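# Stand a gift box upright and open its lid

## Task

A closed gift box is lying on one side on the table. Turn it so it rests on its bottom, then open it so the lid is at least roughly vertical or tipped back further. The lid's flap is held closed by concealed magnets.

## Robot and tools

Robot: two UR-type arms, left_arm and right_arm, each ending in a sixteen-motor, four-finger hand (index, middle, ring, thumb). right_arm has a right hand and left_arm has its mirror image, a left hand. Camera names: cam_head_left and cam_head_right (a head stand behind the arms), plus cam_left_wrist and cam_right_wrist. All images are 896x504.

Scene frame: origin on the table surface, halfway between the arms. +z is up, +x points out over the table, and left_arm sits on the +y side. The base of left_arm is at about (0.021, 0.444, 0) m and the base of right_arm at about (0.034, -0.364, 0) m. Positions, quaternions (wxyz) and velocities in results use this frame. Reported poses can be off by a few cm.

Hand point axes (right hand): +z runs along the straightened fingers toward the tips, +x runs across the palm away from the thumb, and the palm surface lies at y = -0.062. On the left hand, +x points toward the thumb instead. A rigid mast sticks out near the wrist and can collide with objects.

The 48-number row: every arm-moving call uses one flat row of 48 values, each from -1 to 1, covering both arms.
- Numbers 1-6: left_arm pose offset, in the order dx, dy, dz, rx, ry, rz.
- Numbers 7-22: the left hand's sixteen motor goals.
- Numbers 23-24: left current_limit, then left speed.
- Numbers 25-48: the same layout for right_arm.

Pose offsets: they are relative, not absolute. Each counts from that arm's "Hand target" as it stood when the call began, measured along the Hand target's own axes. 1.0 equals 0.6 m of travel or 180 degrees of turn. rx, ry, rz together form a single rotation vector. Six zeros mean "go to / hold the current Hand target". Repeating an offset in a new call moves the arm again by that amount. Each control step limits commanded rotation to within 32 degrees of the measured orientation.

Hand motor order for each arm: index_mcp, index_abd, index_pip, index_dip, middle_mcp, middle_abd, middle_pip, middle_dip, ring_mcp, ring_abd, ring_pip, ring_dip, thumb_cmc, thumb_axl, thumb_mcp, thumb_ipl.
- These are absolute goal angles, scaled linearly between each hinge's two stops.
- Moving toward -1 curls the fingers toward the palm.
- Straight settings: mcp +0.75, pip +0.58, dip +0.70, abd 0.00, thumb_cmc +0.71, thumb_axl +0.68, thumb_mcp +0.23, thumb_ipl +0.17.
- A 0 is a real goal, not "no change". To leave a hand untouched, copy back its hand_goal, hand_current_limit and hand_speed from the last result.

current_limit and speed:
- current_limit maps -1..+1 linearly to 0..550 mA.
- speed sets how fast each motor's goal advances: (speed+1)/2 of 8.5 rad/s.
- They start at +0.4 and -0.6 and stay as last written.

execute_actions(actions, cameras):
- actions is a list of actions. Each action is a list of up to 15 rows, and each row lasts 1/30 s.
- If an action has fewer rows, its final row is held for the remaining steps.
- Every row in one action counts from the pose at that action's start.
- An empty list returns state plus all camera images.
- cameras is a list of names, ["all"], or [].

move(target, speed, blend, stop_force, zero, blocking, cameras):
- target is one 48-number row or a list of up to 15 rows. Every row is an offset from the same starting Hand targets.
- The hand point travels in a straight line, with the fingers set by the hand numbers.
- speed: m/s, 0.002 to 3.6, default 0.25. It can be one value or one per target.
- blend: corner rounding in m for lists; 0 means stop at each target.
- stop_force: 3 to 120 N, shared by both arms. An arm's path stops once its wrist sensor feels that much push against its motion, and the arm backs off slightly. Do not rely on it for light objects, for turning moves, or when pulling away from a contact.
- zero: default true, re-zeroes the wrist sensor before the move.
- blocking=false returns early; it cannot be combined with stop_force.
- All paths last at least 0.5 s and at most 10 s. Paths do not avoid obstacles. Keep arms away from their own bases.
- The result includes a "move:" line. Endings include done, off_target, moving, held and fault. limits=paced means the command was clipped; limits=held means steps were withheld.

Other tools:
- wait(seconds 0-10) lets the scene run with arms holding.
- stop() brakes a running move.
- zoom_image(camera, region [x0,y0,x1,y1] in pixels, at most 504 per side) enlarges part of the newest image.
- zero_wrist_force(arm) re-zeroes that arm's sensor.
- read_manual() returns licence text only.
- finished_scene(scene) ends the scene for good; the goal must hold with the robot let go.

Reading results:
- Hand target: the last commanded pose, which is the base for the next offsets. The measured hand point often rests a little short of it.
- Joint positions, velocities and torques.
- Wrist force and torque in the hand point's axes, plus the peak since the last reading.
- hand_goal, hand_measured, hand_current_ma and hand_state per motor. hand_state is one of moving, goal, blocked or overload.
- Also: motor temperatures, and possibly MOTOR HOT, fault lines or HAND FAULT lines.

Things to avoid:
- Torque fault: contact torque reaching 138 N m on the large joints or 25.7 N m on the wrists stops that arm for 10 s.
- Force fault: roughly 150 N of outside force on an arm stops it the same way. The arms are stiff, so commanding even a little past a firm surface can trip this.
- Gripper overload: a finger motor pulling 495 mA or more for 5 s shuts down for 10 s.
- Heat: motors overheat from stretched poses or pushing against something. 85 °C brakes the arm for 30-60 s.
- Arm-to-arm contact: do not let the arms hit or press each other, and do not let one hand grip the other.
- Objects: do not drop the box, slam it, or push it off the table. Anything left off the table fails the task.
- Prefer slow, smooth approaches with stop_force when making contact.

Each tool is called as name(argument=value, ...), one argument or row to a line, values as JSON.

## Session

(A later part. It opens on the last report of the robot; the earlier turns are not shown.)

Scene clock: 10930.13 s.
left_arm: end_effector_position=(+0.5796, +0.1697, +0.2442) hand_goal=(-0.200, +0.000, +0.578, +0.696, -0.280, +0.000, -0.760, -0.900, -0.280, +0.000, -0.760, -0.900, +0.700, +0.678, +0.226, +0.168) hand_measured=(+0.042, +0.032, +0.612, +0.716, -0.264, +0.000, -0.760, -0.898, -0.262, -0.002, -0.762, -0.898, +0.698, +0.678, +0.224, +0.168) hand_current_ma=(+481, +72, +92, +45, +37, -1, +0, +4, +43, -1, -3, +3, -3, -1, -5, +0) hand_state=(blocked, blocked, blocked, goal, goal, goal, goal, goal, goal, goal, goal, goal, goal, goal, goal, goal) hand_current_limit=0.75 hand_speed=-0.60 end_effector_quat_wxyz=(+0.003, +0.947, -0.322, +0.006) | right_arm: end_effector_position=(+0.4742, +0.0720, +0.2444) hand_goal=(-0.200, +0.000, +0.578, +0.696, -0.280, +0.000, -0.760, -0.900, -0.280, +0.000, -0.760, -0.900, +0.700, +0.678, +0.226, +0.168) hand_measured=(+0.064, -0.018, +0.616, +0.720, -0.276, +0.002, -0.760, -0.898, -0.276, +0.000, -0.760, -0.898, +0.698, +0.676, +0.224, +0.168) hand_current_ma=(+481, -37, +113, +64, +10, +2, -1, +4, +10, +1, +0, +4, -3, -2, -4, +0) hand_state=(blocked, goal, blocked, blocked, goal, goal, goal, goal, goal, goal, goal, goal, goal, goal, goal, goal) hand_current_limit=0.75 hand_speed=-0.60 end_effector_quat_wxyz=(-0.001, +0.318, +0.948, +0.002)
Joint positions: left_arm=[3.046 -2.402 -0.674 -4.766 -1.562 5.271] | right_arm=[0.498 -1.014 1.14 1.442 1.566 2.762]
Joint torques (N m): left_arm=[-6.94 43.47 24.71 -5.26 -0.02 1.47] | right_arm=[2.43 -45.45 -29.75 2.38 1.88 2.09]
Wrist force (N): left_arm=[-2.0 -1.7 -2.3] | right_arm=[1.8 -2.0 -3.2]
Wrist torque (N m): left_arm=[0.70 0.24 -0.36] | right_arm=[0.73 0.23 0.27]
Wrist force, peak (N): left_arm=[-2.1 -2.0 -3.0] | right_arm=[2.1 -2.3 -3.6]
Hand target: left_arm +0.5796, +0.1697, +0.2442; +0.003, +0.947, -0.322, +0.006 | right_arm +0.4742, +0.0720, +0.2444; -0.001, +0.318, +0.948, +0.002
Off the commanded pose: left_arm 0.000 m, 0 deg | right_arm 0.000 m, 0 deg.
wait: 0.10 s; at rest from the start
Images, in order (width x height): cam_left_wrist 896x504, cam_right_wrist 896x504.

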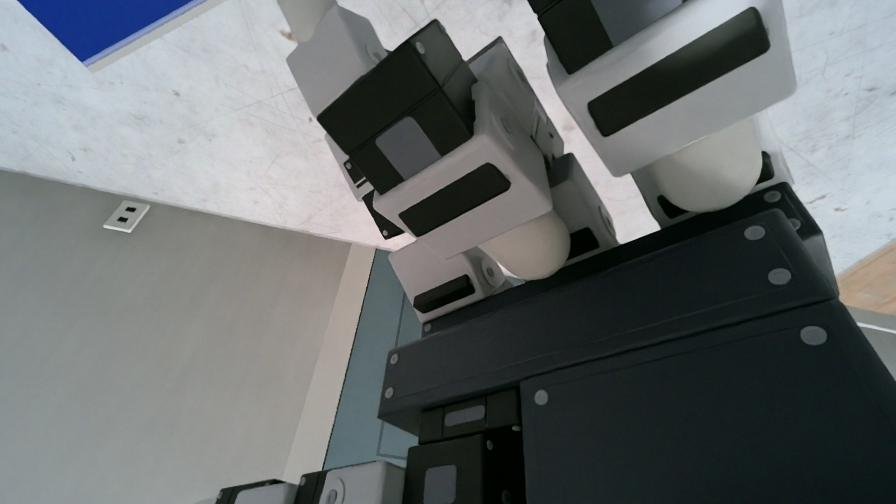

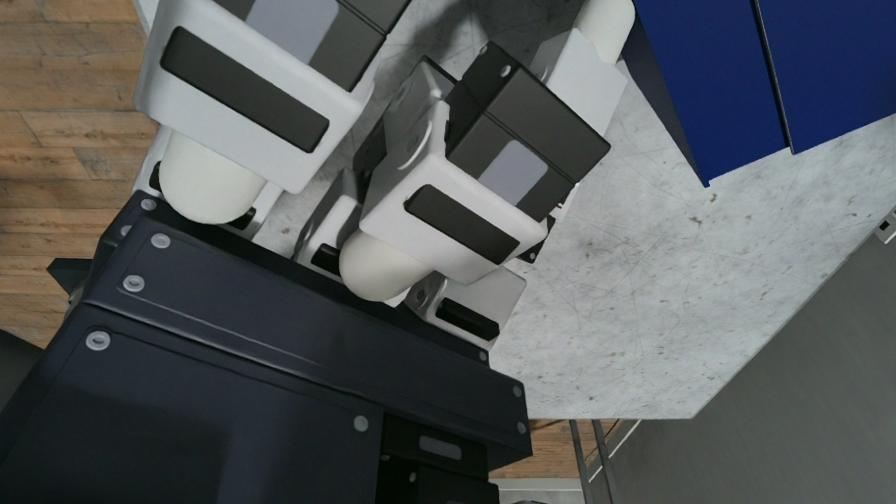

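move(
  target=[
    [-0.0563,0.0392,0,0,0,-0.0683,-0.2,0,0.577,0.696,-0.28,0,-0.76,-0.9,-0.28,0,-0.76,-0.9,0.7,0.678,0.226,0.168,0.75,-0.6,0.005,-0.032,0,0,0,-0.0683,-0.2,0,0.577,0.696,-0.28,0,-0.76,-0.9,-0.28,0,-0.76,-0.9,0.7,0.678,0.226,0.168,0.75,-0.6],
    [-0.1095,0.083,0,0,0,-0.137,-0.2,0,0.577,0.696,-0.28,0,-0.76,-0.9,-0.28,0,-0.76,-0.9,0.7,0.678,0.226,0.168,0.75,-0.6,0.0108,-0.0592,0,0,0,-0.137,-0.2,0,0.577,0.696,-0.28,0,-0.76,-0.9,-0.28,0,-0.76,-0.9,0.7,0.678,0.226,0.168,0.75,-0.6],
    [-0.158,0.1307,0,0,0,-0.206,-0.2,0,0.577,0.696,-0.28,0,-0.76,-0.9,-0.28,0,-0.76,-0.9,0.7,0.678,0.226,0.168,0.75,-0.6,0.0172,-0.0805,0,0,0,-0.206,-0.2,0,0.577,0.696,-0.28,0,-0.76,-0.9,-0.28,0,-0.76,-0.9,0.7,0.678,0.226,0.168,0.75,-0.6],
  ],
  speed=0.04,
  blend=0.005,
  cameras=["cam_head_left","cam_head_right","cam_right_wrist"],
)

zoom_image(
  camera="cam_head_left",
  region=[280, 260, 420, 390],
)

Scene clock: 10974.10 s.
left_arm: end_effector_position=(+0.4567, +0.1654, +0.2430) hand_goal=(-0.200, +0.000, +0.578, +0.696, -0.280, +0.000, -0.760, -0.900, -0.280, +0.000, -0.760, -0.900, +0.700, +0.678, +0.226, +0.168) hand_measured=(+0.042, +0.038, +0.636, +0.730, -0.264, +0.000, -0.760, -0.898, -0.262, -0.002, -0.762, -0.898, +0.698, +0.678, +0.224, +0.168) hand_current_ma=(+481, +87, +181, +91, +37, -1, +0, +4, +43, -1, -3, +3, -3, -1, -5, +0) hand_state=(blocked, blocked, blocked, blocked, goal, goal, goal, goal, goal, goal, goal, goal, goal, goal, goal, goal) hand_current_limit=0.75 hand_speed=-0.60 end_effector_quat_wxyz=(+0.005, +1.000, -0.004, +0.005) | right_arm: end_effector_position=(+0.4369, +0.0397, +0.2442) hand_goal=(-0.200, +0.000, +0.578, +0.696, -0.280, +0.000, -0.760, -0.900, -0.280, +0.000, -0.760, -0.900, +0.700, +0.678, +0.226, +0.168) hand_measured=(+0.164, -0.032, +0.638, +0.734, -0.276, +0.002, -0.760, -0.898, -0.276, +0.000, -0.760, -0.898, +0.698, +0.676, +0.224, +0.168) hand_current_ma=(+481, -78, +198, +114, +10, +2, -1, +4, +10, +1, +0, +4, -3, -2, -4, +0) hand_state=(blocked, blocked, blocked, blocked, goal, goal, goal, goal, goal, goal, goal, goal, goal, goal, goal, goal) hand_current_limit=0.75 hand_speed=-0.60 end_effector_quat_wxyz=(+0.000, +0.000, +1.000, +0.003)
Joint positions: left_arm=[3.005 -1.934 -1.432 -4.477 -1.562 4.584] | right_arm=[0.376 -1.107 1.284 1.392 1.566 1.994]
Joint torques (N m): left_arm=[-8.84 50.32 5 -0.62 0.17 -0.6] | right_arm=[-4.47 -49.36 -12.7 -0.37 -4.34 -1.86]
Wrist force (N): left_arm=[-1.4 -5.4 -2.2] | right_arm=[2.2 -4.7 -2.3]
Wrist torque (N m): left_arm=[0.79 0.34 -0.31] | right_arm=[0.86 0.33 0.26]
Wrist force, peak (N): left_arm=[-0.7 -5.4 -3.8] | right_arm=[2.8 -5.2 -4.1]
Hand target: left_arm +0.4567, +0.1653, +0.2430; +0.005, +1.000, -0.004, +0.005 | right_arm +0.4369, +0.0397, +0.2442; +0.000, +0.000, +1.000, +0.003
Off the commanded pose: left_arm 0.000 m, 0 deg | right_arm 0.000 m, 0 deg.
move: done
Images, in order (width x height): cam_head_left 896x504, cam_head_right 896x504, cam_right_wrist 896x504.

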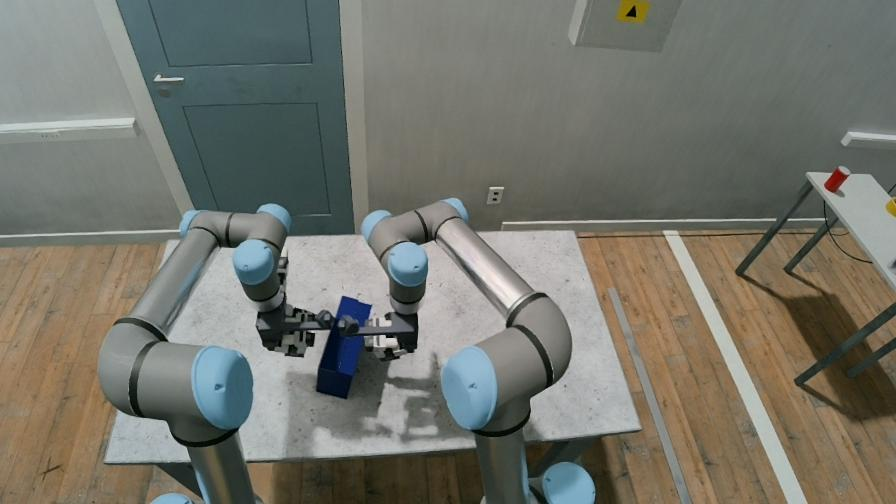

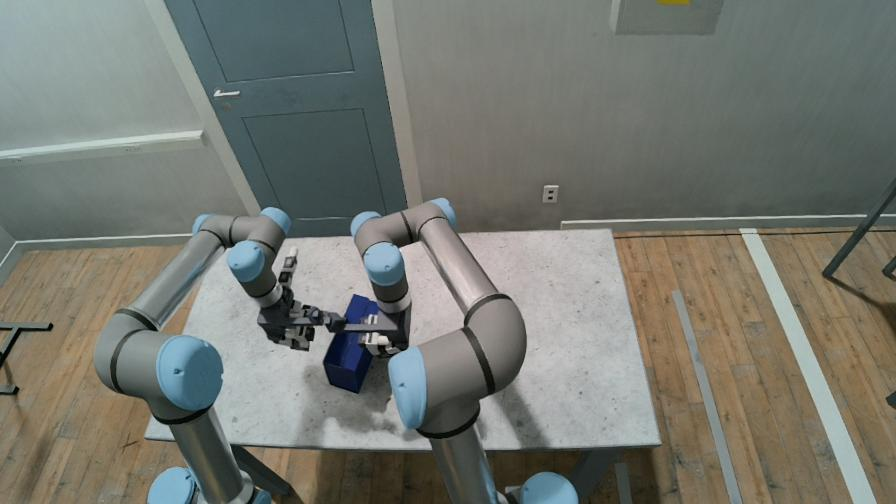

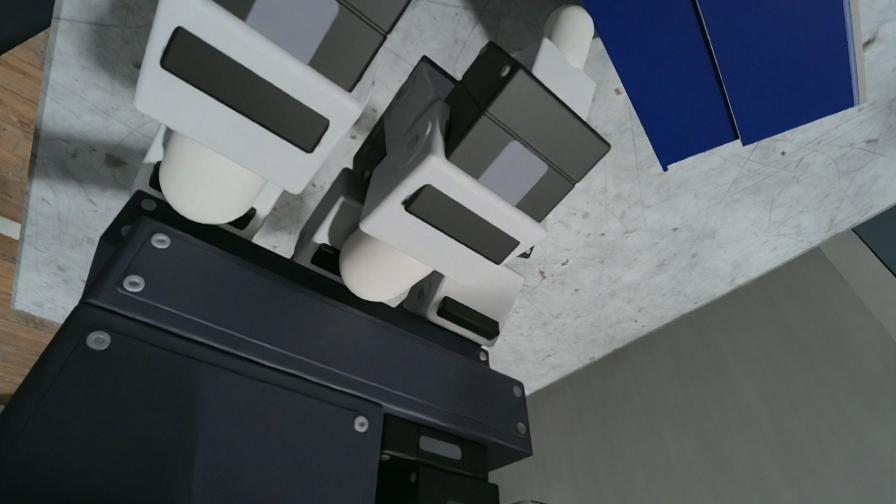

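Scaled by 3.600 from the camera's 896x504 image, which has a finer 1280x720 frame.

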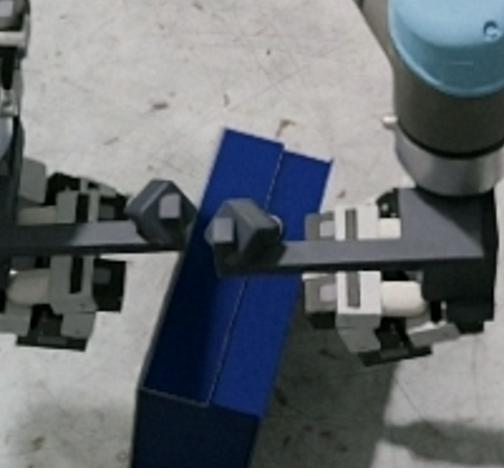

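move(
  target=[0,0,0.13,0,0,0,-0.2,0,0.577,0.696,-0.28,0,-0.76,-0.9,-0.28,0,-0.76,-0.9,0.7,0.678,0.226,0.168,0.75,-0.6,0,0,0.13,0,0,0,-0.2,0,0.577,0.696,-0.28,0,-0.76,-0.9,-0.28,0,-0.76,-0.9,0.7,0.678,0.226,0.168,0.75,-0.6],
  speed=0.02,
  stop_force=3.5,
  cameras=["cam_head_left","cam_head_right"],
)

zoom_image(
  camera="cam_head_left",
  region=[280, 260, 420, 400],
)

Scene clock: 10985.57 s.
left_arm: end_effector_position=(+0.4567, +0.1653, +0.2389) hand_goal=(-0.200, +0.000, +0.578, +0.696, -0.280, +0.000, -0.760, -0.900, -0.280, +0.000, -0.760, -0.900, +0.700, +0.678, +0.226, +0.168) hand_measured=(+0.040, +0.038, +0.636, +0.730, -0.264, +0.000, -0.760, -0.898, -0.262, -0.002, -0.762, -0.898, +0.698, +0.678, +0.224, +0.168) hand_current_ma=(+481, +87, +181, +91, +37, -1, +0, +4, +43, -1, -3, +3, -3, -1, -5, +0) hand_state=(blocked, blocked, blocked, blocked, goal, goal, goal, goal, goal, goal, goal, goal, goal, goal, goal, goal) hand_current_limit=0.75 hand_speed=-0.60 end_effector_quat_wxyz=(+0.005, +1.000, -0.004, +0.005) | right_arm: end_effector_position=(+0.4369, +0.0397, +0.2403) hand_goal=(-0.200, +0.000, +0.578, +0.696, -0.280, +0.000, -0.760, -0.900, -0.280, +0.000, -0.760, -0.900, +0.700, +0.678, +0.226, +0.168) hand_measured=(+0.164, -0.032, +0.638, +0.734, -0.274, +0.002, -0.760, -0.898, -0.274, +0.000, -0.760, -0.898, +0.698, +0.676, +0.224, +0.168) hand_current_ma=(+481, -78, +198, +114, +10, +2, -1, +4, +10, +1, +0, +4, -3, -2, -4, +0) hand_state=(blocked, blocked, blocked, blocked, goal, goal, goal, goal, goal, goal, goal, goal, goal, goal, goal, goal) hand_current_limit=0.75 hand_speed=-0.60 end_effector_quat_wxyz=(+0.000, +0.000, +1.000, +0.003)
Joint positions: left_arm=[3.005 -1.936 -1.44 -4.467 -1.562 4.583] | right_arm=[0.376 -1.105 1.291 1.383 1.566 1.993]
Joint torques (N m): left_arm=[-7.21 49.01 26.98 -4.67 3.77 1.93] | right_arm=[0.31 -48.65 -32.23 3.12 -3.95 -0.58]
Wrist force (N): left_arm=[-1.3 -6.5 -5.2] | right_arm=[2.3 -5.7 -4.4]
Wrist torque (N m): left_arm=[0.81 0.36 -0.33] | right_arm=[0.91 0.32 0.27]
Wrist force, peak (N): left_arm=[-1.5 -11.7 -9.9] | right_arm=[2.5 -10.2 -9.6]
Hand target: left_arm +0.4567, +0.1653, +0.2389; +0.005, +1.000, -0.004, +0.005 (not the last commanded pose) | right_arm +0.4369, +0.0397, +0.2403; +0.000, +0.000, +1.000, +0.003 (not the last commanded pose)
Off the commanded pose: left_arm 0.074 m, 0 deg | right_arm 0.074 m, 0 deg.
move: contact (left_arm, right_arm)
Images, in order (width x height): cam_head_left 896x504, cam_head_right 896x504.

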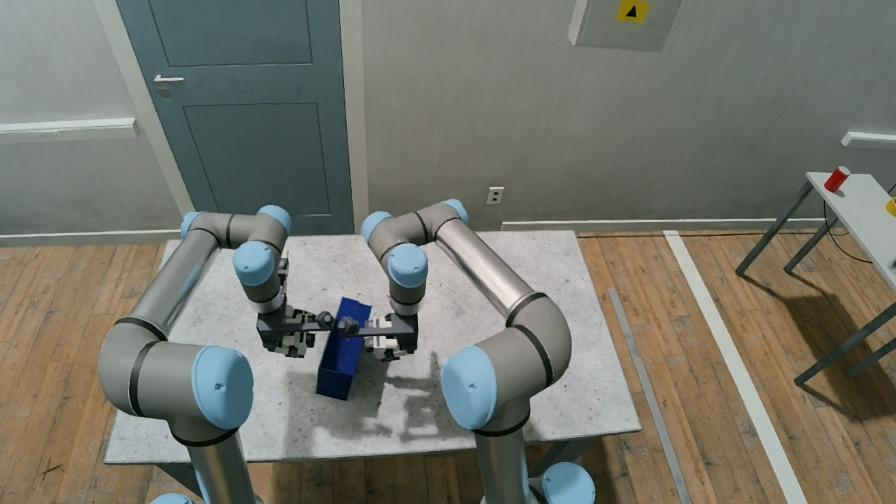

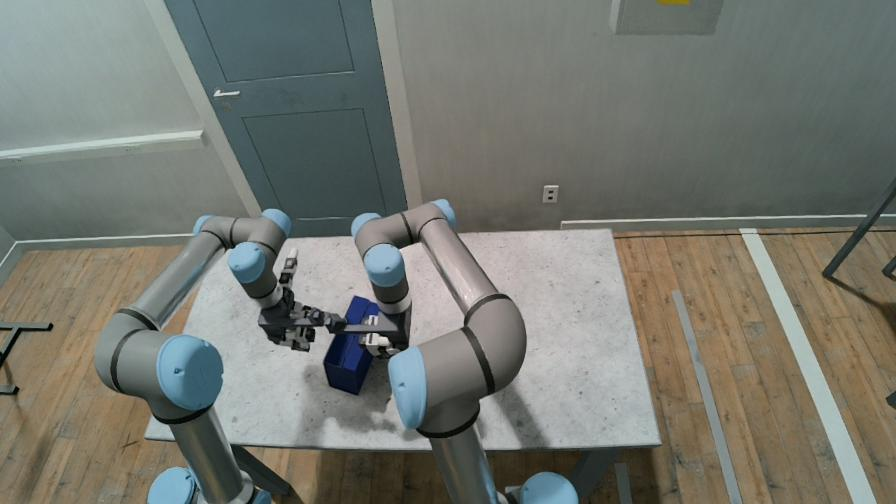

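Scaled by 3.600 from the camera's 896x504 image, which has a finer 1280x720 frame.

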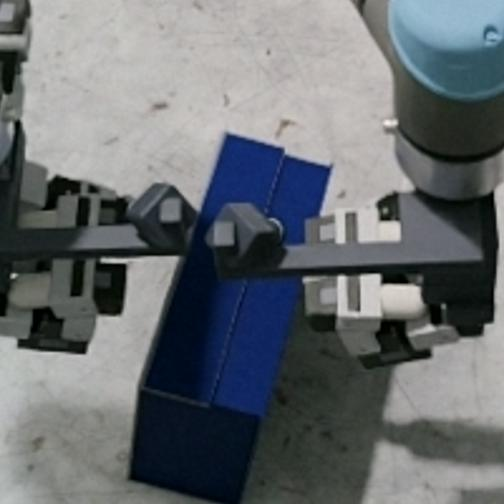

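move(
  target=[
    [0,0,0,0,0,0,0.3,0,0.577,0.696,-0.28,0,-0.76,-0.9,-0.28,0,-0.76,-0.9,0.7,0.678,0.226,0.168,0.5,-0.9,0,0,0,0,0,0,0.3,0,0.577,0.696,-0.28,0,-0.76,-0.9,-0.28,0,-0.76,-0.9,0.7,0.678,0.226,0.168,0.5,-0.9],
    [0,-0.1,-0.1,0,0,0,0.3,0,0.577,0.696,-0.28,0,-0.76,-0.9,-0.28,0,-0.76,-0.9,0.7,0.678,0.226,0.168,0.5,-0.4,0,-0.1,-0.1,0,0,0,0.3,0,0.577,0.696,-0.28,0,-0.76,-0.9,-0.28,0,-0.76,-0.9,0.7,0.678,0.226,0.168,0.5,-0.4],
    [0,-0.2,-0.2,0,0,0,0.3,0,0.577,0.696,-0.28,0,-0.76,-0.9,-0.28,0,-0.76,-0.9,0.7,0.678,0.226,0.168,0.5,-0.4,0,-0.2,-0.1,0,0,0,0.3,0,0.577,0.696,-0.28,0,-0.76,-0.9,-0.28,0,-0.76,-0.9,0.7,0.678,0.226,0.168,0.5,-0.4],
  ],
  speed=0.08,
  cameras=["cam_head_left","cam_head_right"],
)

zoom_image(
  camera="cam_head_left",
  region=[280, 260, 420, 400],
)

zoom_image(
  camera="cam_head_right",
  region=[280, 260, 420, 400],
)

Scene clock: 11004.40 s.
left_arm: end_effector_position=(+0.4565, +0.2864, +0.3575) hand_goal=(+0.300, +0.000, +0.578, +0.696, -0.280, +0.000, -0.760, -0.900, -0.280, +0.000, -0.760, -0.900, +0.700, +0.678, +0.226, +0.168) hand_measured=(+0.310, +0.004, +0.582, +0.698, -0.264, +0.000, -0.760, -0.898, -0.262, -0.002, -0.762, -0.898, +0.698, +0.678, +0.224, +0.168) hand_current_ma=(+23, +4, +7, +3, +37, -1, +0, +4, +43, -1, -3, +3, -3, -1, -5, +0) hand_state=(goal, goal, goal, goal, goal, goal, goal, goal, goal, goal, goal, goal, goal, goal, goal, goal) hand_current_limit=0.50 hand_speed=-0.40 end_effector_quat_wxyz=(+0.005, +1.000, -0.004, +0.005) | right_arm: end_effector_position=(+0.4369, -0.0806, +0.2997) hand_goal=(+0.300, +0.000, +0.578, +0.696, -0.280, +0.000, -0.760, -0.900, -0.280, +0.000, -0.760, -0.900, +0.700, +0.678, +0.226, +0.168) hand_measured=(+0.302, -0.004, +0.582, +0.700, -0.274, +0.002, -0.760, -0.898, -0.274, +0.000, -0.760, -0.898, +0.698, +0.676, +0.224, +0.168) hand_current_ma=(+3, -4, +8, +6, +10, +2, -1, +4, +10, +1, +0, +4, -3, -2, -4, +0) hand_state=(goal, goal, goal, goal, goal, goal, goal, goal, goal, goal, goal, goal, goal, goal, goal, goal) hand_current_limit=0.50 hand_speed=-0.40 end_effector_quat_wxyz=(+0.000, +0.000, +1.000, +0.003)
Joint positions: left_arm=[3.298 -1.815 -1.296 -4.734 -1.559 4.876] | right_arm=[0.115 -1.293 1.401 1.462 1.566 1.732]
Joint torques (N m): left_arm=[7.47 44.67 29.24 -4.38 1.81 1.31] | right_arm=[-5.98 -41.22 -10.8 0.71 -3.21 -1.84]
Wrist force (N): left_arm=[-2.6 0.1 -4.1] | right_arm=[0.7 0.2 -5.0]
Wrist torque (N m): left_arm=[0.51 0.22 -0.32] | right_arm=[0.59 0.08 0.26]
Wrist force, peak (N): left_arm=[-1.5 -6.7 -5.0] | right_arm=[2.3 -4.9 -5.7]
Hand target: left_arm +0.4565, +0.2865, +0.3576; +0.005, +1.000, -0.004, +0.005 | right_arm +0.4369, -0.0807, +0.2997; +0.000, +0.000, +1.000, +0.003
Off the commanded pose: left_arm 0.000 m, 0 deg | right_arm 0.000 m, 0 deg.
move: done
Images, in order (width x height): cam_head_left 896x504, cam_head_right 896x504.

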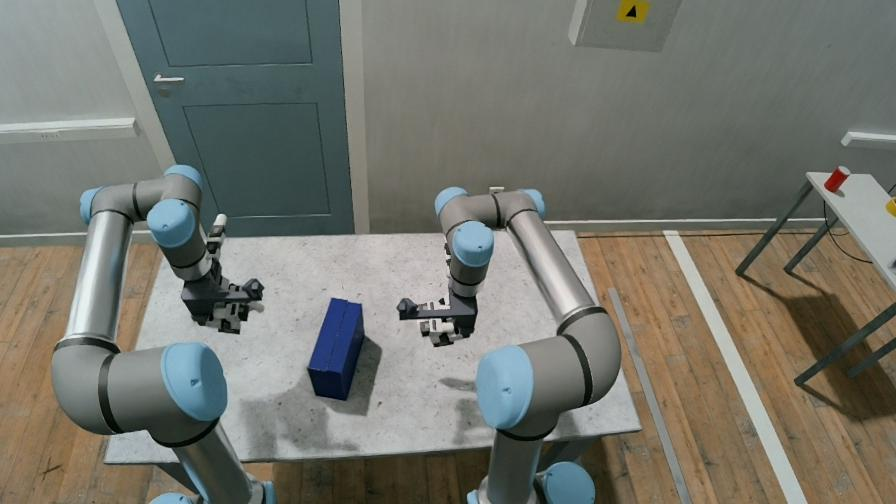

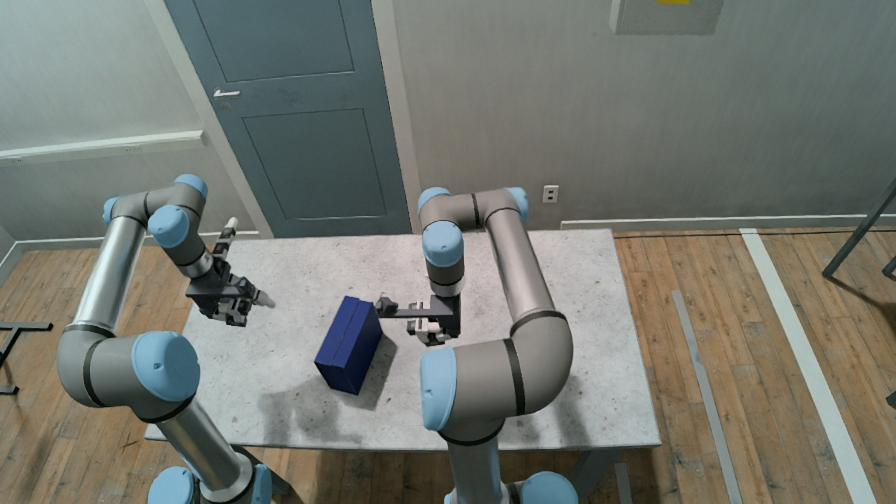

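Scaled by 3.600 from the camera's 896x504 image, which has a finer 1280x720 frame.

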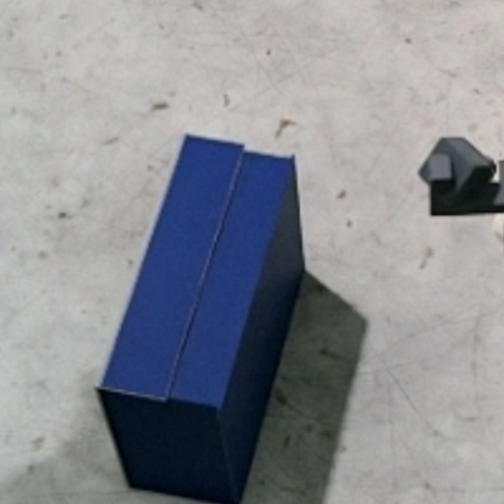

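Scaled by 3.600 from the camera's 896x504 image, which has a finer 1280x720 frame.

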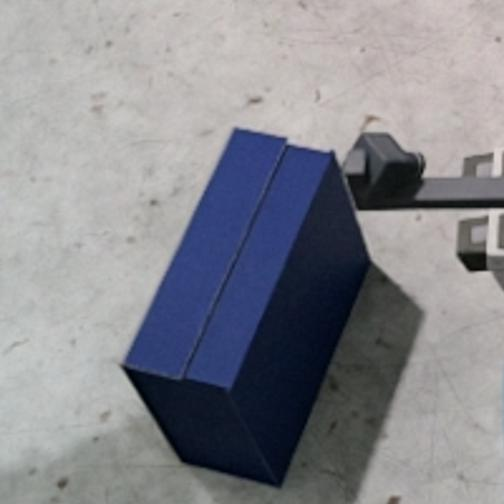

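move(
  target=[0,-0.1,-0.03,0,0,-0.5,0.3,0,0.577,0.696,1,0,-0.82,-0.94,1,0,-0.82,-0.94,0.7,0.678,0.226,0.168,0.5,-0.4,0,-0.15,-0.1,0,0,0.5,0.3,0,0.577,0.696,-0.28,0,-0.76,-0.9,-0.28,0,-0.76,-0.9,0.7,0.678,0.226,0.168,0.5,-0.4],
  speed=0.5,
)

move(
  target=[0,0,0,0,0,-0.5,1,0,1,1,1,0,-0.82,-0.94,1,0,-0.82,-0.94,0.7,0.678,0.226,0.168,0.5,-0.4,0,0,0,0,0,0.5,1,0,-0.92,-0.82,1,0,1,1,1,0,1,1,0.7,0.678,0.226,0.168,0.5,-0.4],
  speed=0.5,
)

move(
  target=[0,0,0,0,0,0,1,0,1,1,1,0,-0.82,-0.94,1,0,-0.82,-0.94,0.7,0.678,0.226,0.168,0.5,-0.4,0,0,0,0.5,0,0,1,0,-0.92,-0.82,1,0,1,1,1,0,1,1,0.7,0.678,0.226,0.168,0.5,-0.4],
  speed=0.4,
  cameras=["cam_head_left","cam_head_right"],
)

Scene clock: 11073.60 s.
left_arm: end_effector_position=(+0.4568, +0.3467, +0.3750) hand_goal=(+0.300, +0.000, +0.578, +0.696, +1.000, +0.000, -0.820, -0.940, +1.000, +0.000, -0.820, -0.940, +0.700, +0.678, +0.226, +0.168) hand_measured=(+0.310, +0.004, +0.582, +0.698, +0.996, +0.000, -0.786, -0.912, +0.996, -0.002, -0.788, -0.910, +0.698, +0.678, +0.224, +0.168) hand_current_ma=(+23, +4, +7, +3, -7, -1, +92, +73, -8, -1, +86, +76, -2, -1, -5, +0) hand_state=(goal, goal, goal, goal, goal, goal, blocked, blocked, goal, goal, blocked, blocked, goal, goal, goal, goal) hand_current_limit=0.50 hand_speed=-0.40 end_effector_quat_wxyz=(+0.007, +0.710, +0.704, +0.000) | right_arm: end_effector_position=(+0.4370, -0.1710, +0.3592) hand_goal=(+0.300, +0.000, +0.578, +0.696, -0.280, +0.000, -0.760, -0.900, -0.280, +0.000, -0.760, -0.900, +0.700, +0.678, +0.226, +0.168) hand_measured=(+0.302, -0.002, +0.582, +0.700, -0.274, +0.002, -0.760, -0.898, -0.274, +0.000, -0.760, -0.898, +0.698, +0.676, +0.224, +0.168) hand_current_ma=(+4, -4, +8, +6, +10, +2, -1, +4, +10, +1, +0, +4, -3, -2, -4, +0) hand_state=(goal, goal, goal, goal, goal, goal, goal, goal, goal, goal, goal, goal, goal, goal, goal, goal) hand_current_limit=0.50 hand_speed=-0.40 end_effector_quat_wxyz=(-0.002, +0.707, +0.707, +0.002)
Joint positions: left_arm=[3.189 -1.69 -1.4 -4.755 -1.56 3.197] | right_arm=[0.191 -1.413 1.396 1.587 1.566 3.379]
Joint torques (N m): left_arm=[-6.16 13.11 27.23 -4.52 -1.7 -0.91] | right_arm=[7.08 -11.45 -30.77 4.4 3.14 2.27]
Wrist force (N): left_arm=[-2.7 0.2 -4.0] | right_arm=[1.0 0.3 -4.9]
Wrist torque (N m): left_arm=[0.37 0.23 -0.14] | right_arm=[0.54 0.05 0.09]
Wrist force, peak (N): left_arm=[-2.9 0.3 -4.3] | right_arm=[0.8 0.4 -5.4]
Hand target: left_arm +0.4568, +0.3467, +0.3750; +0.007, +0.710, +0.704, +0.000 | right_arm +0.4370, -0.1710, +0.3592; -0.002, +0.707, +0.707, +0.002
Off the commanded pose: left_arm 0.000 m, 0 deg | right_arm 0.000 m, 0 deg.
move: done

Scene clock: 11076.07 s.
left_arm: end_effector_position=(+0.4568, +0.3467, +0.3750) hand_goal=(+1.000, +0.000, +1.000, +1.000, +1.000, +0.000, -0.820, -0.940, +1.000, +0.000, -0.820, -0.940, +0.700, +0.678, +0.226, +0.168) hand_measured=(+0.990, +0.004, +0.996, +0.996, +0.996, +0.000, -0.786, -0.912, +0.996, -0.002, -0.788, -0.910, +0.698, +0.678, +0.224, +0.168) hand_current_ma=(-24, +4, -8, -5, -7, -1, +92, +73, -8, -1, +86, +77, -2, -1, -5, +0) hand_state=(goal, goal, goal, goal, goal, goal, blocked, blocked, goal, goal, blocked, blocked, goal, goal, goal, goal) hand_current_limit=0.50 hand_speed=-0.40 end_effector_quat_wxyz=(+0.005, +0.004, +1.000, -0.005) | right_arm: end_effector_position=(+0.4370, -0.1710, +0.3592) hand_goal=(+1.000, +0.000, -0.920, -0.820, +1.000, +0.000, +1.000, +1.000, +1.000, +0.000, +1.000, +1.000, +0.700, +0.678, +0.226, +0.168) hand_measured=(+0.994, -0.002, -0.892, -0.782, +0.992, +0.002, +0.994, +0.996, +0.992, +0.000, +0.994, +0.996, +0.698, +0.676, +0.224, +0.168) hand_current_ma=(-10, -4, +78, +111, -20, +2, -13, -6, -20, +1, -12, -7, -3, -2, -4, +0) hand_state=(goal, goal, blocked, blocked, goal, goal, goal, goal, goal, goal, goal, goal, goal, goal, goal, goal) hand_current_limit=0.50 hand_speed=-0.40 end_effector_quat_wxyz=(-0.003, +1.000, +0.000, +0.000)
Joint positions: left_arm=[3.041 -2.017 -0.968 -4.857 -1.562 1.478] | right_arm=[0.264 -1.08 0.947 1.702 1.566 5.022]
Joint torques (N m): left_arm=[7.85 25.91 27.65 -4.77 -1.68 -1.56] | right_arm=[-6.02 -24.27 -30.46 4.59 2.96 2.29]
Wrist force (N): left_arm=[-2.5 0.2 -3.6] | right_arm=[0.8 0.3 -5.0]
Wrist torque (N m): left_arm=[0.31 0.22 -0.10] | right_arm=[0.42 0.14 0.06]
Wrist force, peak (N): left_arm=[-2.9 0.2 -4.1] | right_arm=[0.7 -0.2 -5.4]
Hand target: left_arm +0.4568, +0.3467, +0.3750; +0.005, +0.004, +1.000, -0.005 | right_arm +0.4370, -0.1710, +0.3592; -0.003, +1.000, +0.000, +0.000
Off the commanded pose: left_arm 0.000 m, 0 deg | right_arm 0.000 m, 0 deg.
move: done

Scene clock: 11079.27 s.
left_arm: end_effector_position=(+0.4568, +0.3467, +0.3750) hand_goal=(+1.000, +0.000, +1.000, +1.000, +1.000, +0.000, -0.820, -0.940, +1.000, +0.000, -0.820, -0.940, +0.700, +0.678, +0.226, +0.168) hand_measured=(+0.990, +0.004, +0.996, +0.996, +0.996, +0.000, -0.786, -0.912, +0.996, -0.002, -0.788, -0.910, +0.698, +0.678, +0.224, +0.168) hand_current_ma=(-24, +4, -8, -5, -7, -1, +92, +73, -8, -1, +86, +77, -2, -1, -5, +0) hand_state=(goal, goal, goal, goal, goal, goal, blocked, blocked, goal, goal, blocked, blocked, goal, goal, goal, goal) hand_current_limit=0.50 hand_speed=-0.40 end_effector_quat_wxyz=(+0.005, +0.004, +1.000, -0.005) | right_arm: end_effector_position=(+0.4370, -0.1710, +0.3592) hand_goal=(+1.000, +0.000, -0.920, -0.820, +1.000, +0.000, +1.000, +1.000, +1.000, +0.000, +1.000, +1.000, +0.700, +0.678, +0.226, +0.168) hand_measured=(+0.992, -0.002, -0.892, -0.782, +0.992, +0.002, +0.994, +0.996, +0.992, +0.000, +0.994, +0.996, +0.692, +0.676, +0.224, +0.168) hand_current_ma=(-20, -4, +78, +111, -20, +2, -10, -6, -20, +1, -10, -6, -15, -2, -4, +0) hand_state=(goal, goal, blocked, blocked, goal, goal, goal, goal, goal, goal, goal, goal, goal, goal, goal, goal) hand_current_limit=0.50 hand_speed=-0.40 end_effector_quat_wxyz=(+0.709, -0.705, +0.000, +0.000)
Joint positions: left_arm=[3.041 -2.017 -0.968 -4.857 -1.562 1.477] | right_arm=[-0.452 -1.357 1.998 2.514 0.405 3.13]
Joint torques (N m): left_arm=[7.34 27.24 26.24 -4.91 -1.74 -0.89] | right_arm=[-6.73 -36.7 -8.79 2.81 2.96 -1.83]
Wrist force (N): left_arm=[-2.6 0.4 -3.6] | right_arm=[0.2 1.8 -7.7]
Wrist torque (N m): left_arm=[0.33 0.22 -0.10] | right_arm=[0.78 0.31 0.21]
Wrist force, peak (N): left_arm=[-2.8 0.2 -4.1] | right_arm=[0.1 1.9 -8.1]
Hand target: left_arm +0.4568, +0.3467, +0.3750; +0.005, +0.004, +1.000, -0.005 | right_arm +0.4370, -0.1710, +0.3592; +0.709, -0.705, +0.000, +0.000
Off the commanded pose: left_arm 0.000 m, 0 deg | right_arm 0.000 m, 0 deg.
move: done
Images, in order (width x height): cam_head_left 896x504, cam_head_right 896x504.

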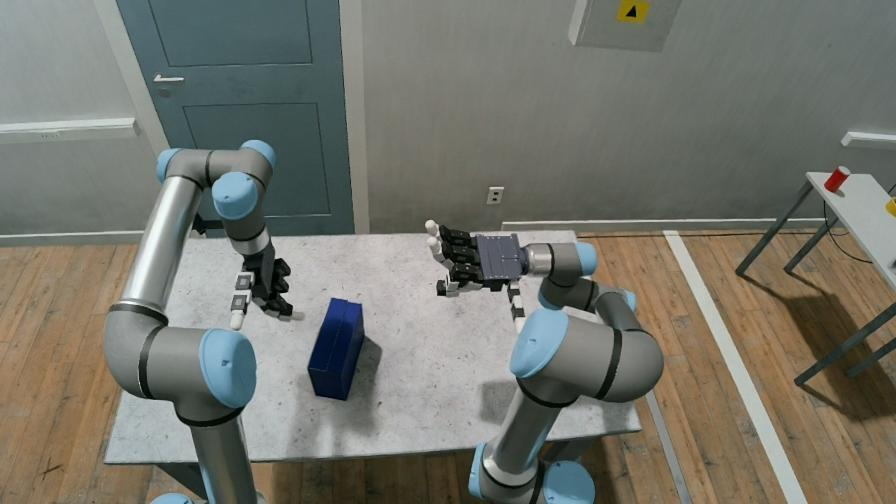

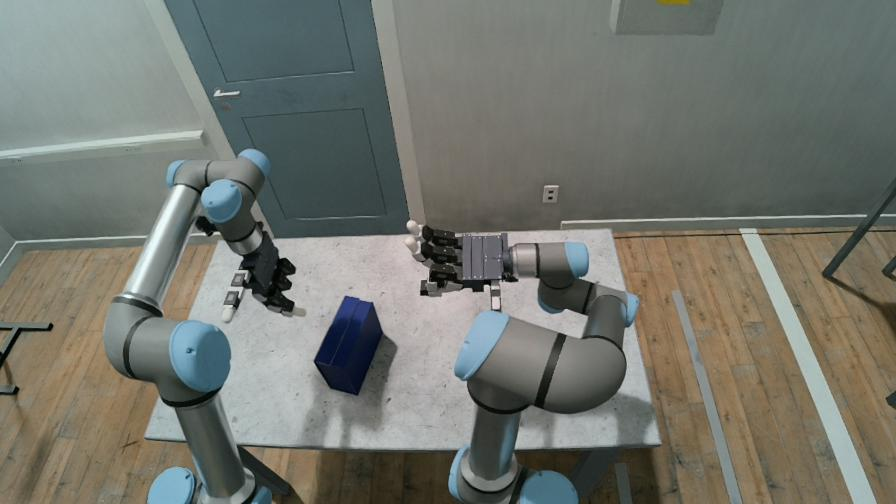

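move(
  target=[-0.0095,-0.1945,0.158,0,0,0,1,0,1,1,1,0,-0.82,-0.94,1,0,-0.82,-0.94,0.7,0.678,0.226,0.168,0.6,-0.4,0.085,0.195,0.307,0,0,0,1,0,-0.92,-0.82,1,0,1,1,1,0,1,1,0.7,0.678,0.226,0.168,0.6,-0.4],
  speed=0.15,
  cameras=["cam_head_left","cam_head_right","cam_left_wrist","cam_right_wrist"],
)

zoom_image(
  camera="cam_head_left",
  region=[260, 240, 420, 400],
)

zoom_image(
  camera="cam_head_right",
  region=[260, 240, 420, 400],
)

Scene clock: 11122.97 s.
left_arm: end_effector_position=(+0.4625, +0.2290, +0.2815) hand_goal=(+1.000, +0.000, +1.000, +1.000, +1.000, +0.000, -0.820, -0.940, +1.000, +0.000, -0.820, -0.940, +0.700, +0.678, +0.226, +0.168) hand_measured=(+0.990, +0.004, +0.996, +0.996, +0.996, +0.000, -0.786, -0.912, +0.996, -0.002, -0.788, -0.910, +0.698, +0.678, +0.224, +0.168) hand_current_ma=(-24, +4, -8, -5, -7, -1, +92, +73, -8, -1, +86, +77, -2, -1, -5, +0) hand_state=(goal, goal, goal, goal, goal, goal, blocked, blocked, goal, goal, blocked, blocked, goal, goal, goal, goal) hand_current_limit=0.60 hand_speed=-0.40 end_effector_quat_wxyz=(+0.005, +0.004, +1.000, -0.005) | right_arm: end_effector_position=(+0.4879, +0.0138, +0.2432) hand_goal=(+1.000, +0.000, -0.920, -0.820, +1.000, +0.000, +1.000, +1.000, +1.000, +0.000, +1.000, +1.000, +0.700, +0.678, +0.226, +0.168) hand_measured=(+0.992, -0.002, -0.892, -0.782, +0.992, +0.002, +0.994, +0.996, +0.992, +0.000, +0.996, +0.996, +0.692, +0.676, +0.224, +0.168) hand_current_ma=(-20, -4, +78, +111, -20, +2, -10, -6, -20, +1, -9, -6, -16, -2, -3, +0) hand_state=(goal, goal, blocked, blocked, goal, goal, goal, goal, goal, goal, goal, goal, goal, goal, goal, goal) hand_current_limit=0.60 hand_speed=-0.40 end_effector_quat_wxyz=(+0.706, -0.708, +0.000, +0.000)
Joint positions: left_arm=[2.814 -2.171 -0.97 -4.7 -1.565 1.25] | right_arm=[-0.016 -1.029 1.891 2.344 -0.03 3.078]
Joint torques (N m): left_arm=[-6.01 33.3 27.89 -0.17 -1.62 -1.12] | right_arm=[6.99 -22.09 -25.18 -1.91 -2.89 2.25]
Wrist force (N): left_arm=[-2.2 0.3 -4.1] | right_arm=[-0.3 1.8 -8.1]
Wrist torque (N m): left_arm=[0.36 0.14 -0.10] | right_arm=[0.87 0.33 -0.01]
Wrist force, peak (N): left_arm=[-2.8 0.6 -4.3] | right_arm=[0.2 1.5 -8.5]
Hand target: left_arm +0.4625, +0.2290, +0.2815; +0.005, +0.004, +1.000, -0.005 | right_arm +0.4879, +0.0139, +0.2432; +0.709, -0.705, +0.000, +0.000
Off the commanded pose: left_arm 0.000 m, 0 deg | right_arm 0.000 m, 0 deg.
move: done

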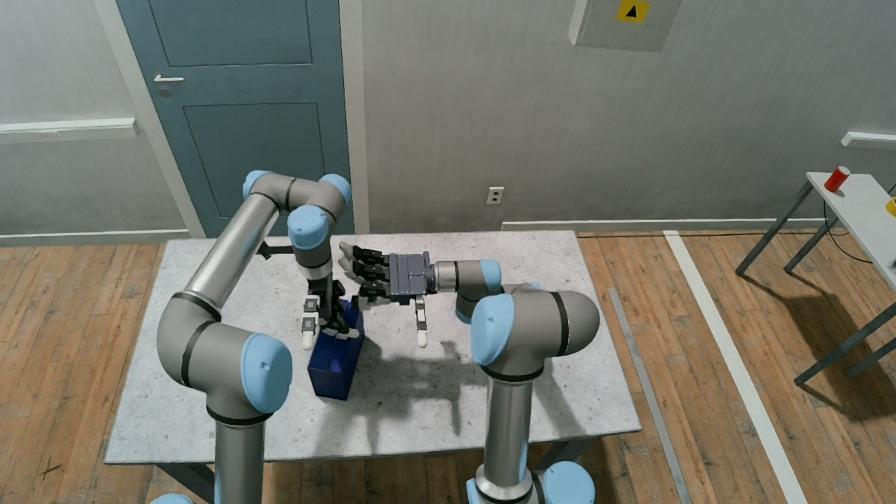

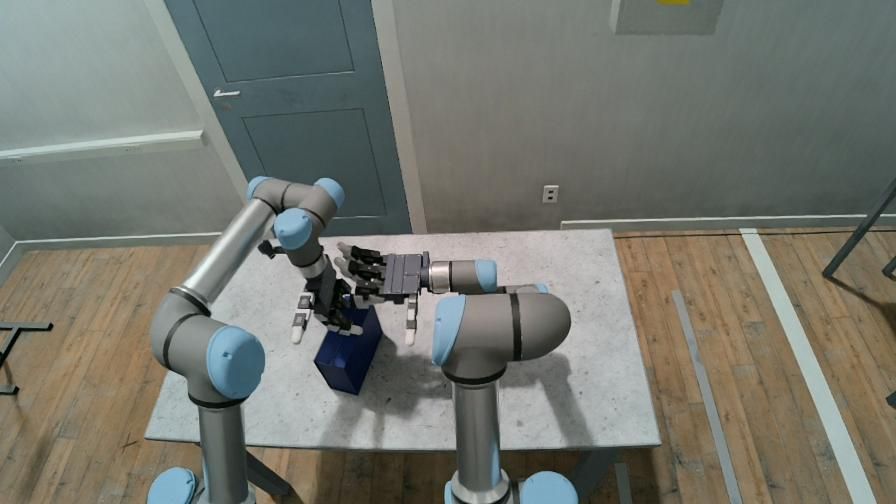

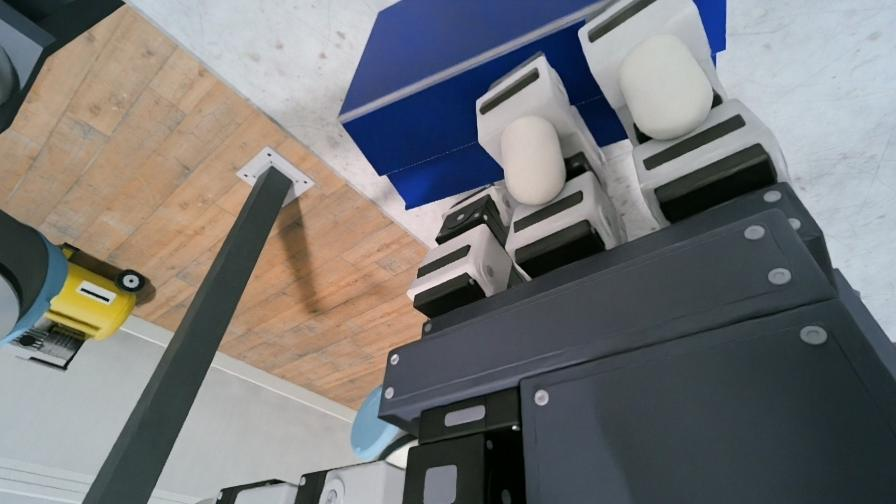

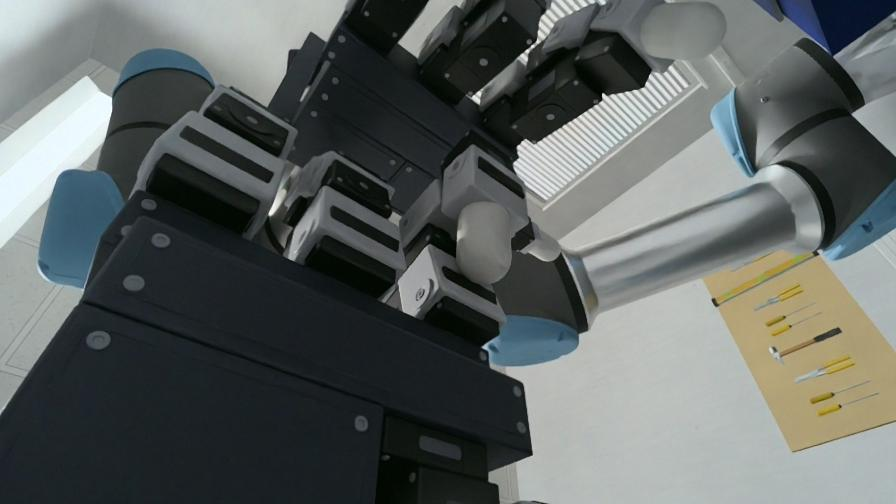

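Scaled by 3.150 from the camera's 896x504 image, which has a finer 1280x720 frame.

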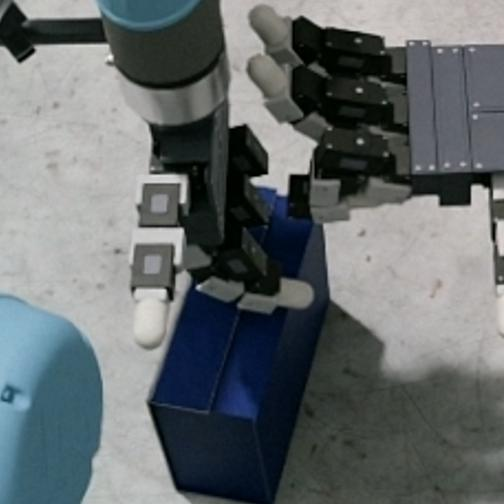

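Scaled by 3.150 from the camera's 896x504 image, which has a finer 1280x720 frame.

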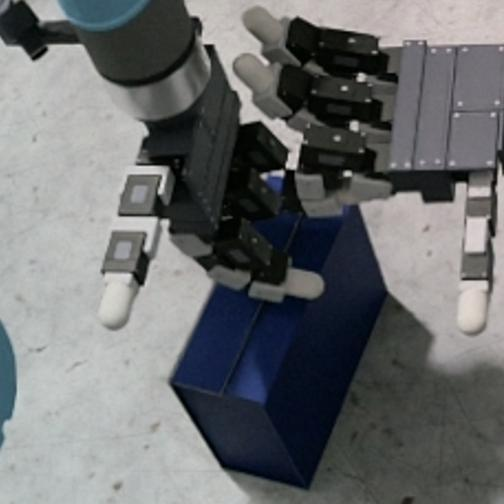

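move(
  target=[
    [0,0.05,-0.1,0,0,0,1,0,1,1,1,0,-0.82,-0.94,1,0,-0.82,-0.94,-0.57,0.678,0.226,0.168,0.6,-0.4,0,-0.05,-0.1,0,0,0,1,0,1,1,1,0,1,1,1,0,-0.92,-0.9,0.7,0.678,0.226,0.168,0.6,-0.4],
    [-0.0917,0.05,-0.1,0,0,0,1,0,1,1,1,0,-0.82,-0.94,1,0,-0.82,-0.94,-0.57,0.678,0.226,0.168,0.6,-0.4,-0.213,-0.05,-0.1,0,0,0,1,0,1,1,1,0,1,1,1,0,-0.92,-0.9,0.7,0.678,0.226,0.168,0.6,-0.4],
    [-0.0917,0,0,0,0,0,1,0,1,1,1,0,-0.82,-0.94,1,0,-0.82,-0.94,-0.57,0.678,0.226,0.168,0.6,-0.4,-0.213,0.02,-0.06,0,0,0,1,0,1,1,1,0,1,1,1,0,-0.92,-0.9,0.7,0.678,0.226,0.168,0.6,-0.4],
  ],
  speed=0.12,
  cameras=["cam_head_left","cam_head_right","cam_left_wrist"],
)

zoom_image(
  camera="cam_head_left",
  region=[260, 240, 420, 400],
)

zoom_image(
  camera="cam_head_right",
  region=[260, 240, 420, 400],
)

Scene clock: 11174.33 s.
left_arm: end_effector_position=(+0.5175, +0.2286, +0.2821) hand_goal=(+1.000, +0.000, +1.000, +1.000, +1.000, +0.000, -0.820, -0.940, +1.000, +0.000, -0.820, -0.940, -0.570, +0.678, +0.226, +0.168) hand_measured=(+0.990, +0.004, +0.996, +0.996, +0.996, +0.000, -0.786, -0.912, +0.996, -0.002, -0.788, -0.910, -0.568, +0.678, +0.224, +0.168) hand_current_ma=(-24, +4, -8, -5, -7, -1, +92, +73, -8, -1, +86, +77, +3, -1, -5, +0) hand_state=(goal, goal, goal, goal, goal, goal, blocked, blocked, goal, goal, blocked, blocked, goal, goal, goal, goal) hand_current_limit=0.60 hand_speed=-0.40 end_effector_quat_wxyz=(+0.005, +0.004, +1.000, -0.005) | right_arm: end_effector_position=(+0.3601, -0.0222, +0.2311) hand_goal=(+1.000, +0.000, +1.000, +1.000, +1.000, +0.000, +1.000, +1.000, +1.000, +0.000, -0.920, -0.900, +0.700, +0.678, +0.226, +0.168) hand_measured=(+0.992, -0.002, +0.996, +0.996, +0.992, +0.002, +0.994, +0.996, +0.992, +0.000, -0.864, -0.836, +0.692, +0.676, +0.224, +0.168) hand_current_ma=(-20, -4, -9, -6, -20, +2, -9, -5, -20, +1, +186, +214, -16, -2, -3, +0) hand_state=(goal, goal, goal, goal, goal, goal, goal, goal, goal, goal, blocked, blocked, goal, goal, goal, goal) hand_current_limit=0.60 hand_speed=-0.40 end_effector_quat_wxyz=(+0.709, -0.705, +0.000, +0.000)
Joint positions: left_arm=[2.844 -2.324 -0.711 -4.806 -1.564 1.28] | right_arm=[-0.11 -1.217 2.296 2.148 0.064 3.056]
Joint torques (N m): left_arm=[-6.41 39.26 3.67 -0.33 -1.86 -0.91] | right_arm=[7.32 -11.52 -20.89 -1.84 -2.84 2.28]
Wrist force (N): left_arm=[-2.4 0.4 -3.8] | right_arm=[0.4 1.6 -7.7]
Wrist torque (N m): left_arm=[0.41 0.21 -0.12] | right_arm=[0.78 0.28 0.25]
Wrist force, peak (N): left_arm=[-2.6 0.8 -4.5] | right_arm=[-0.2 1.8 -8.2]
Hand target: left_arm +0.5175, +0.2285, +0.2821; +0.005, +0.004, +1.000, -0.005 | right_arm +0.3601, -0.0221, +0.2310; +0.709, -0.705, +0.000, +0.000
Off the commanded pose: left_arm 0.000 m, 0 deg | right_arm 0.000 m, 0 deg.
move: done
Images, in order (width x height): cam_head_left 896x504, cam_head_right 896x504, cam_left_wrist 896x504.

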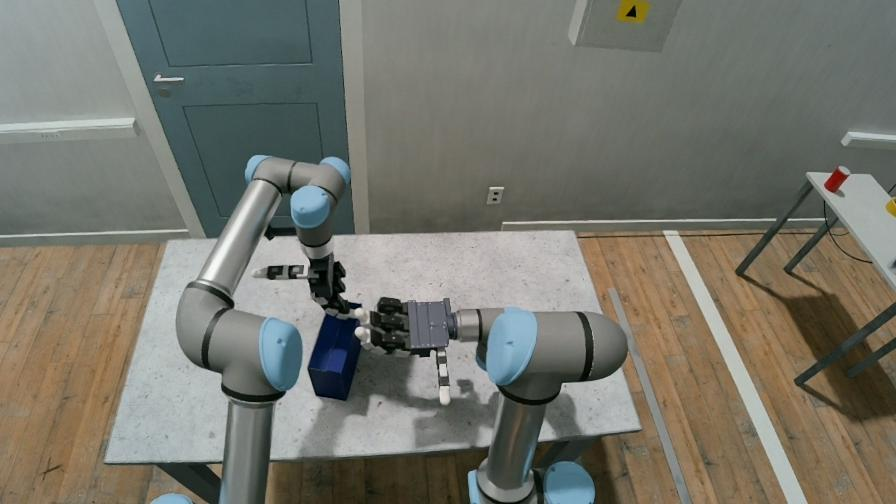

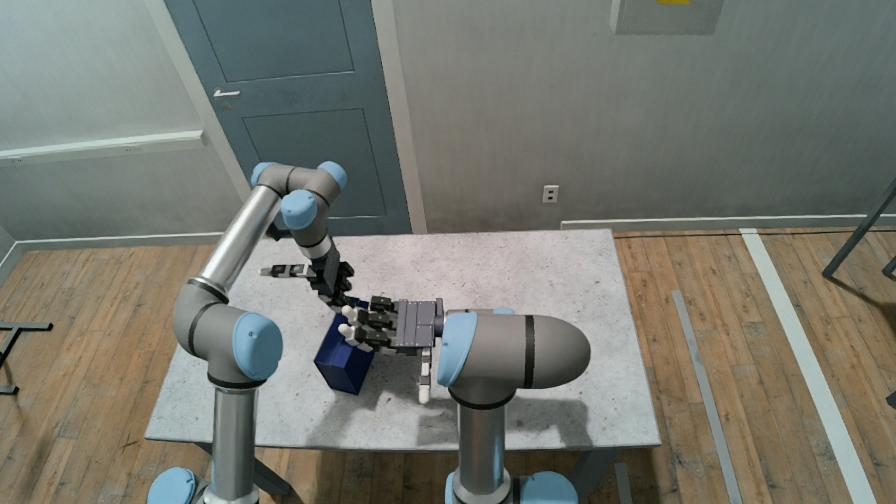

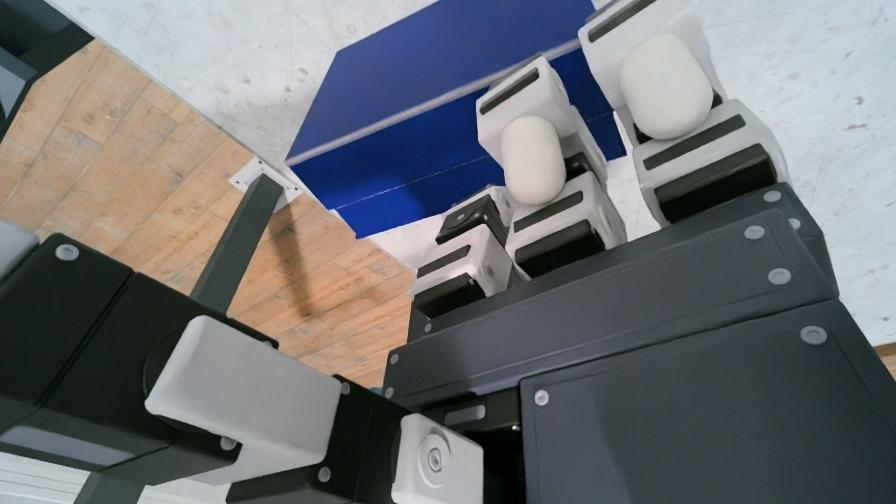

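Scaled by 3.150 from the camera's 896x504 image, which has a finer 1280x720 frame.

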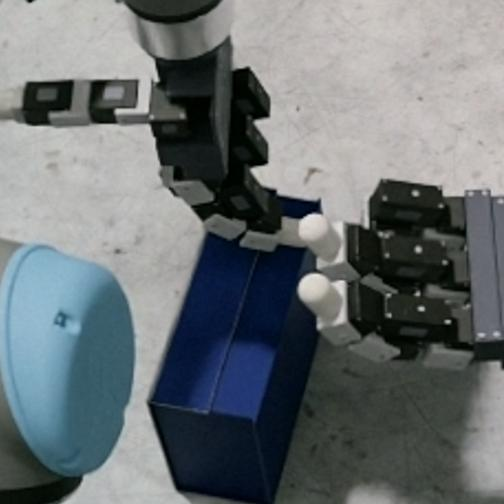

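Scaled by 3.150 from the camera's 896x504 image, which has a finer 1280x720 frame.

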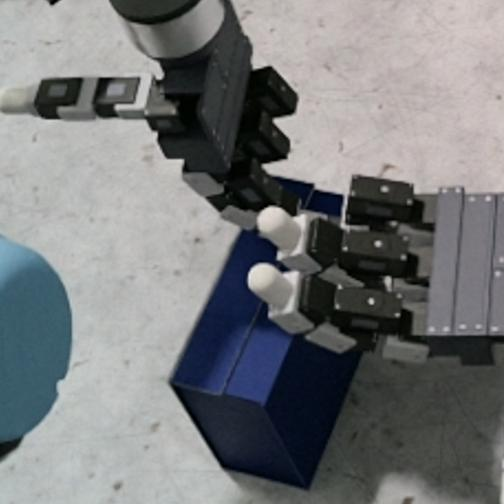

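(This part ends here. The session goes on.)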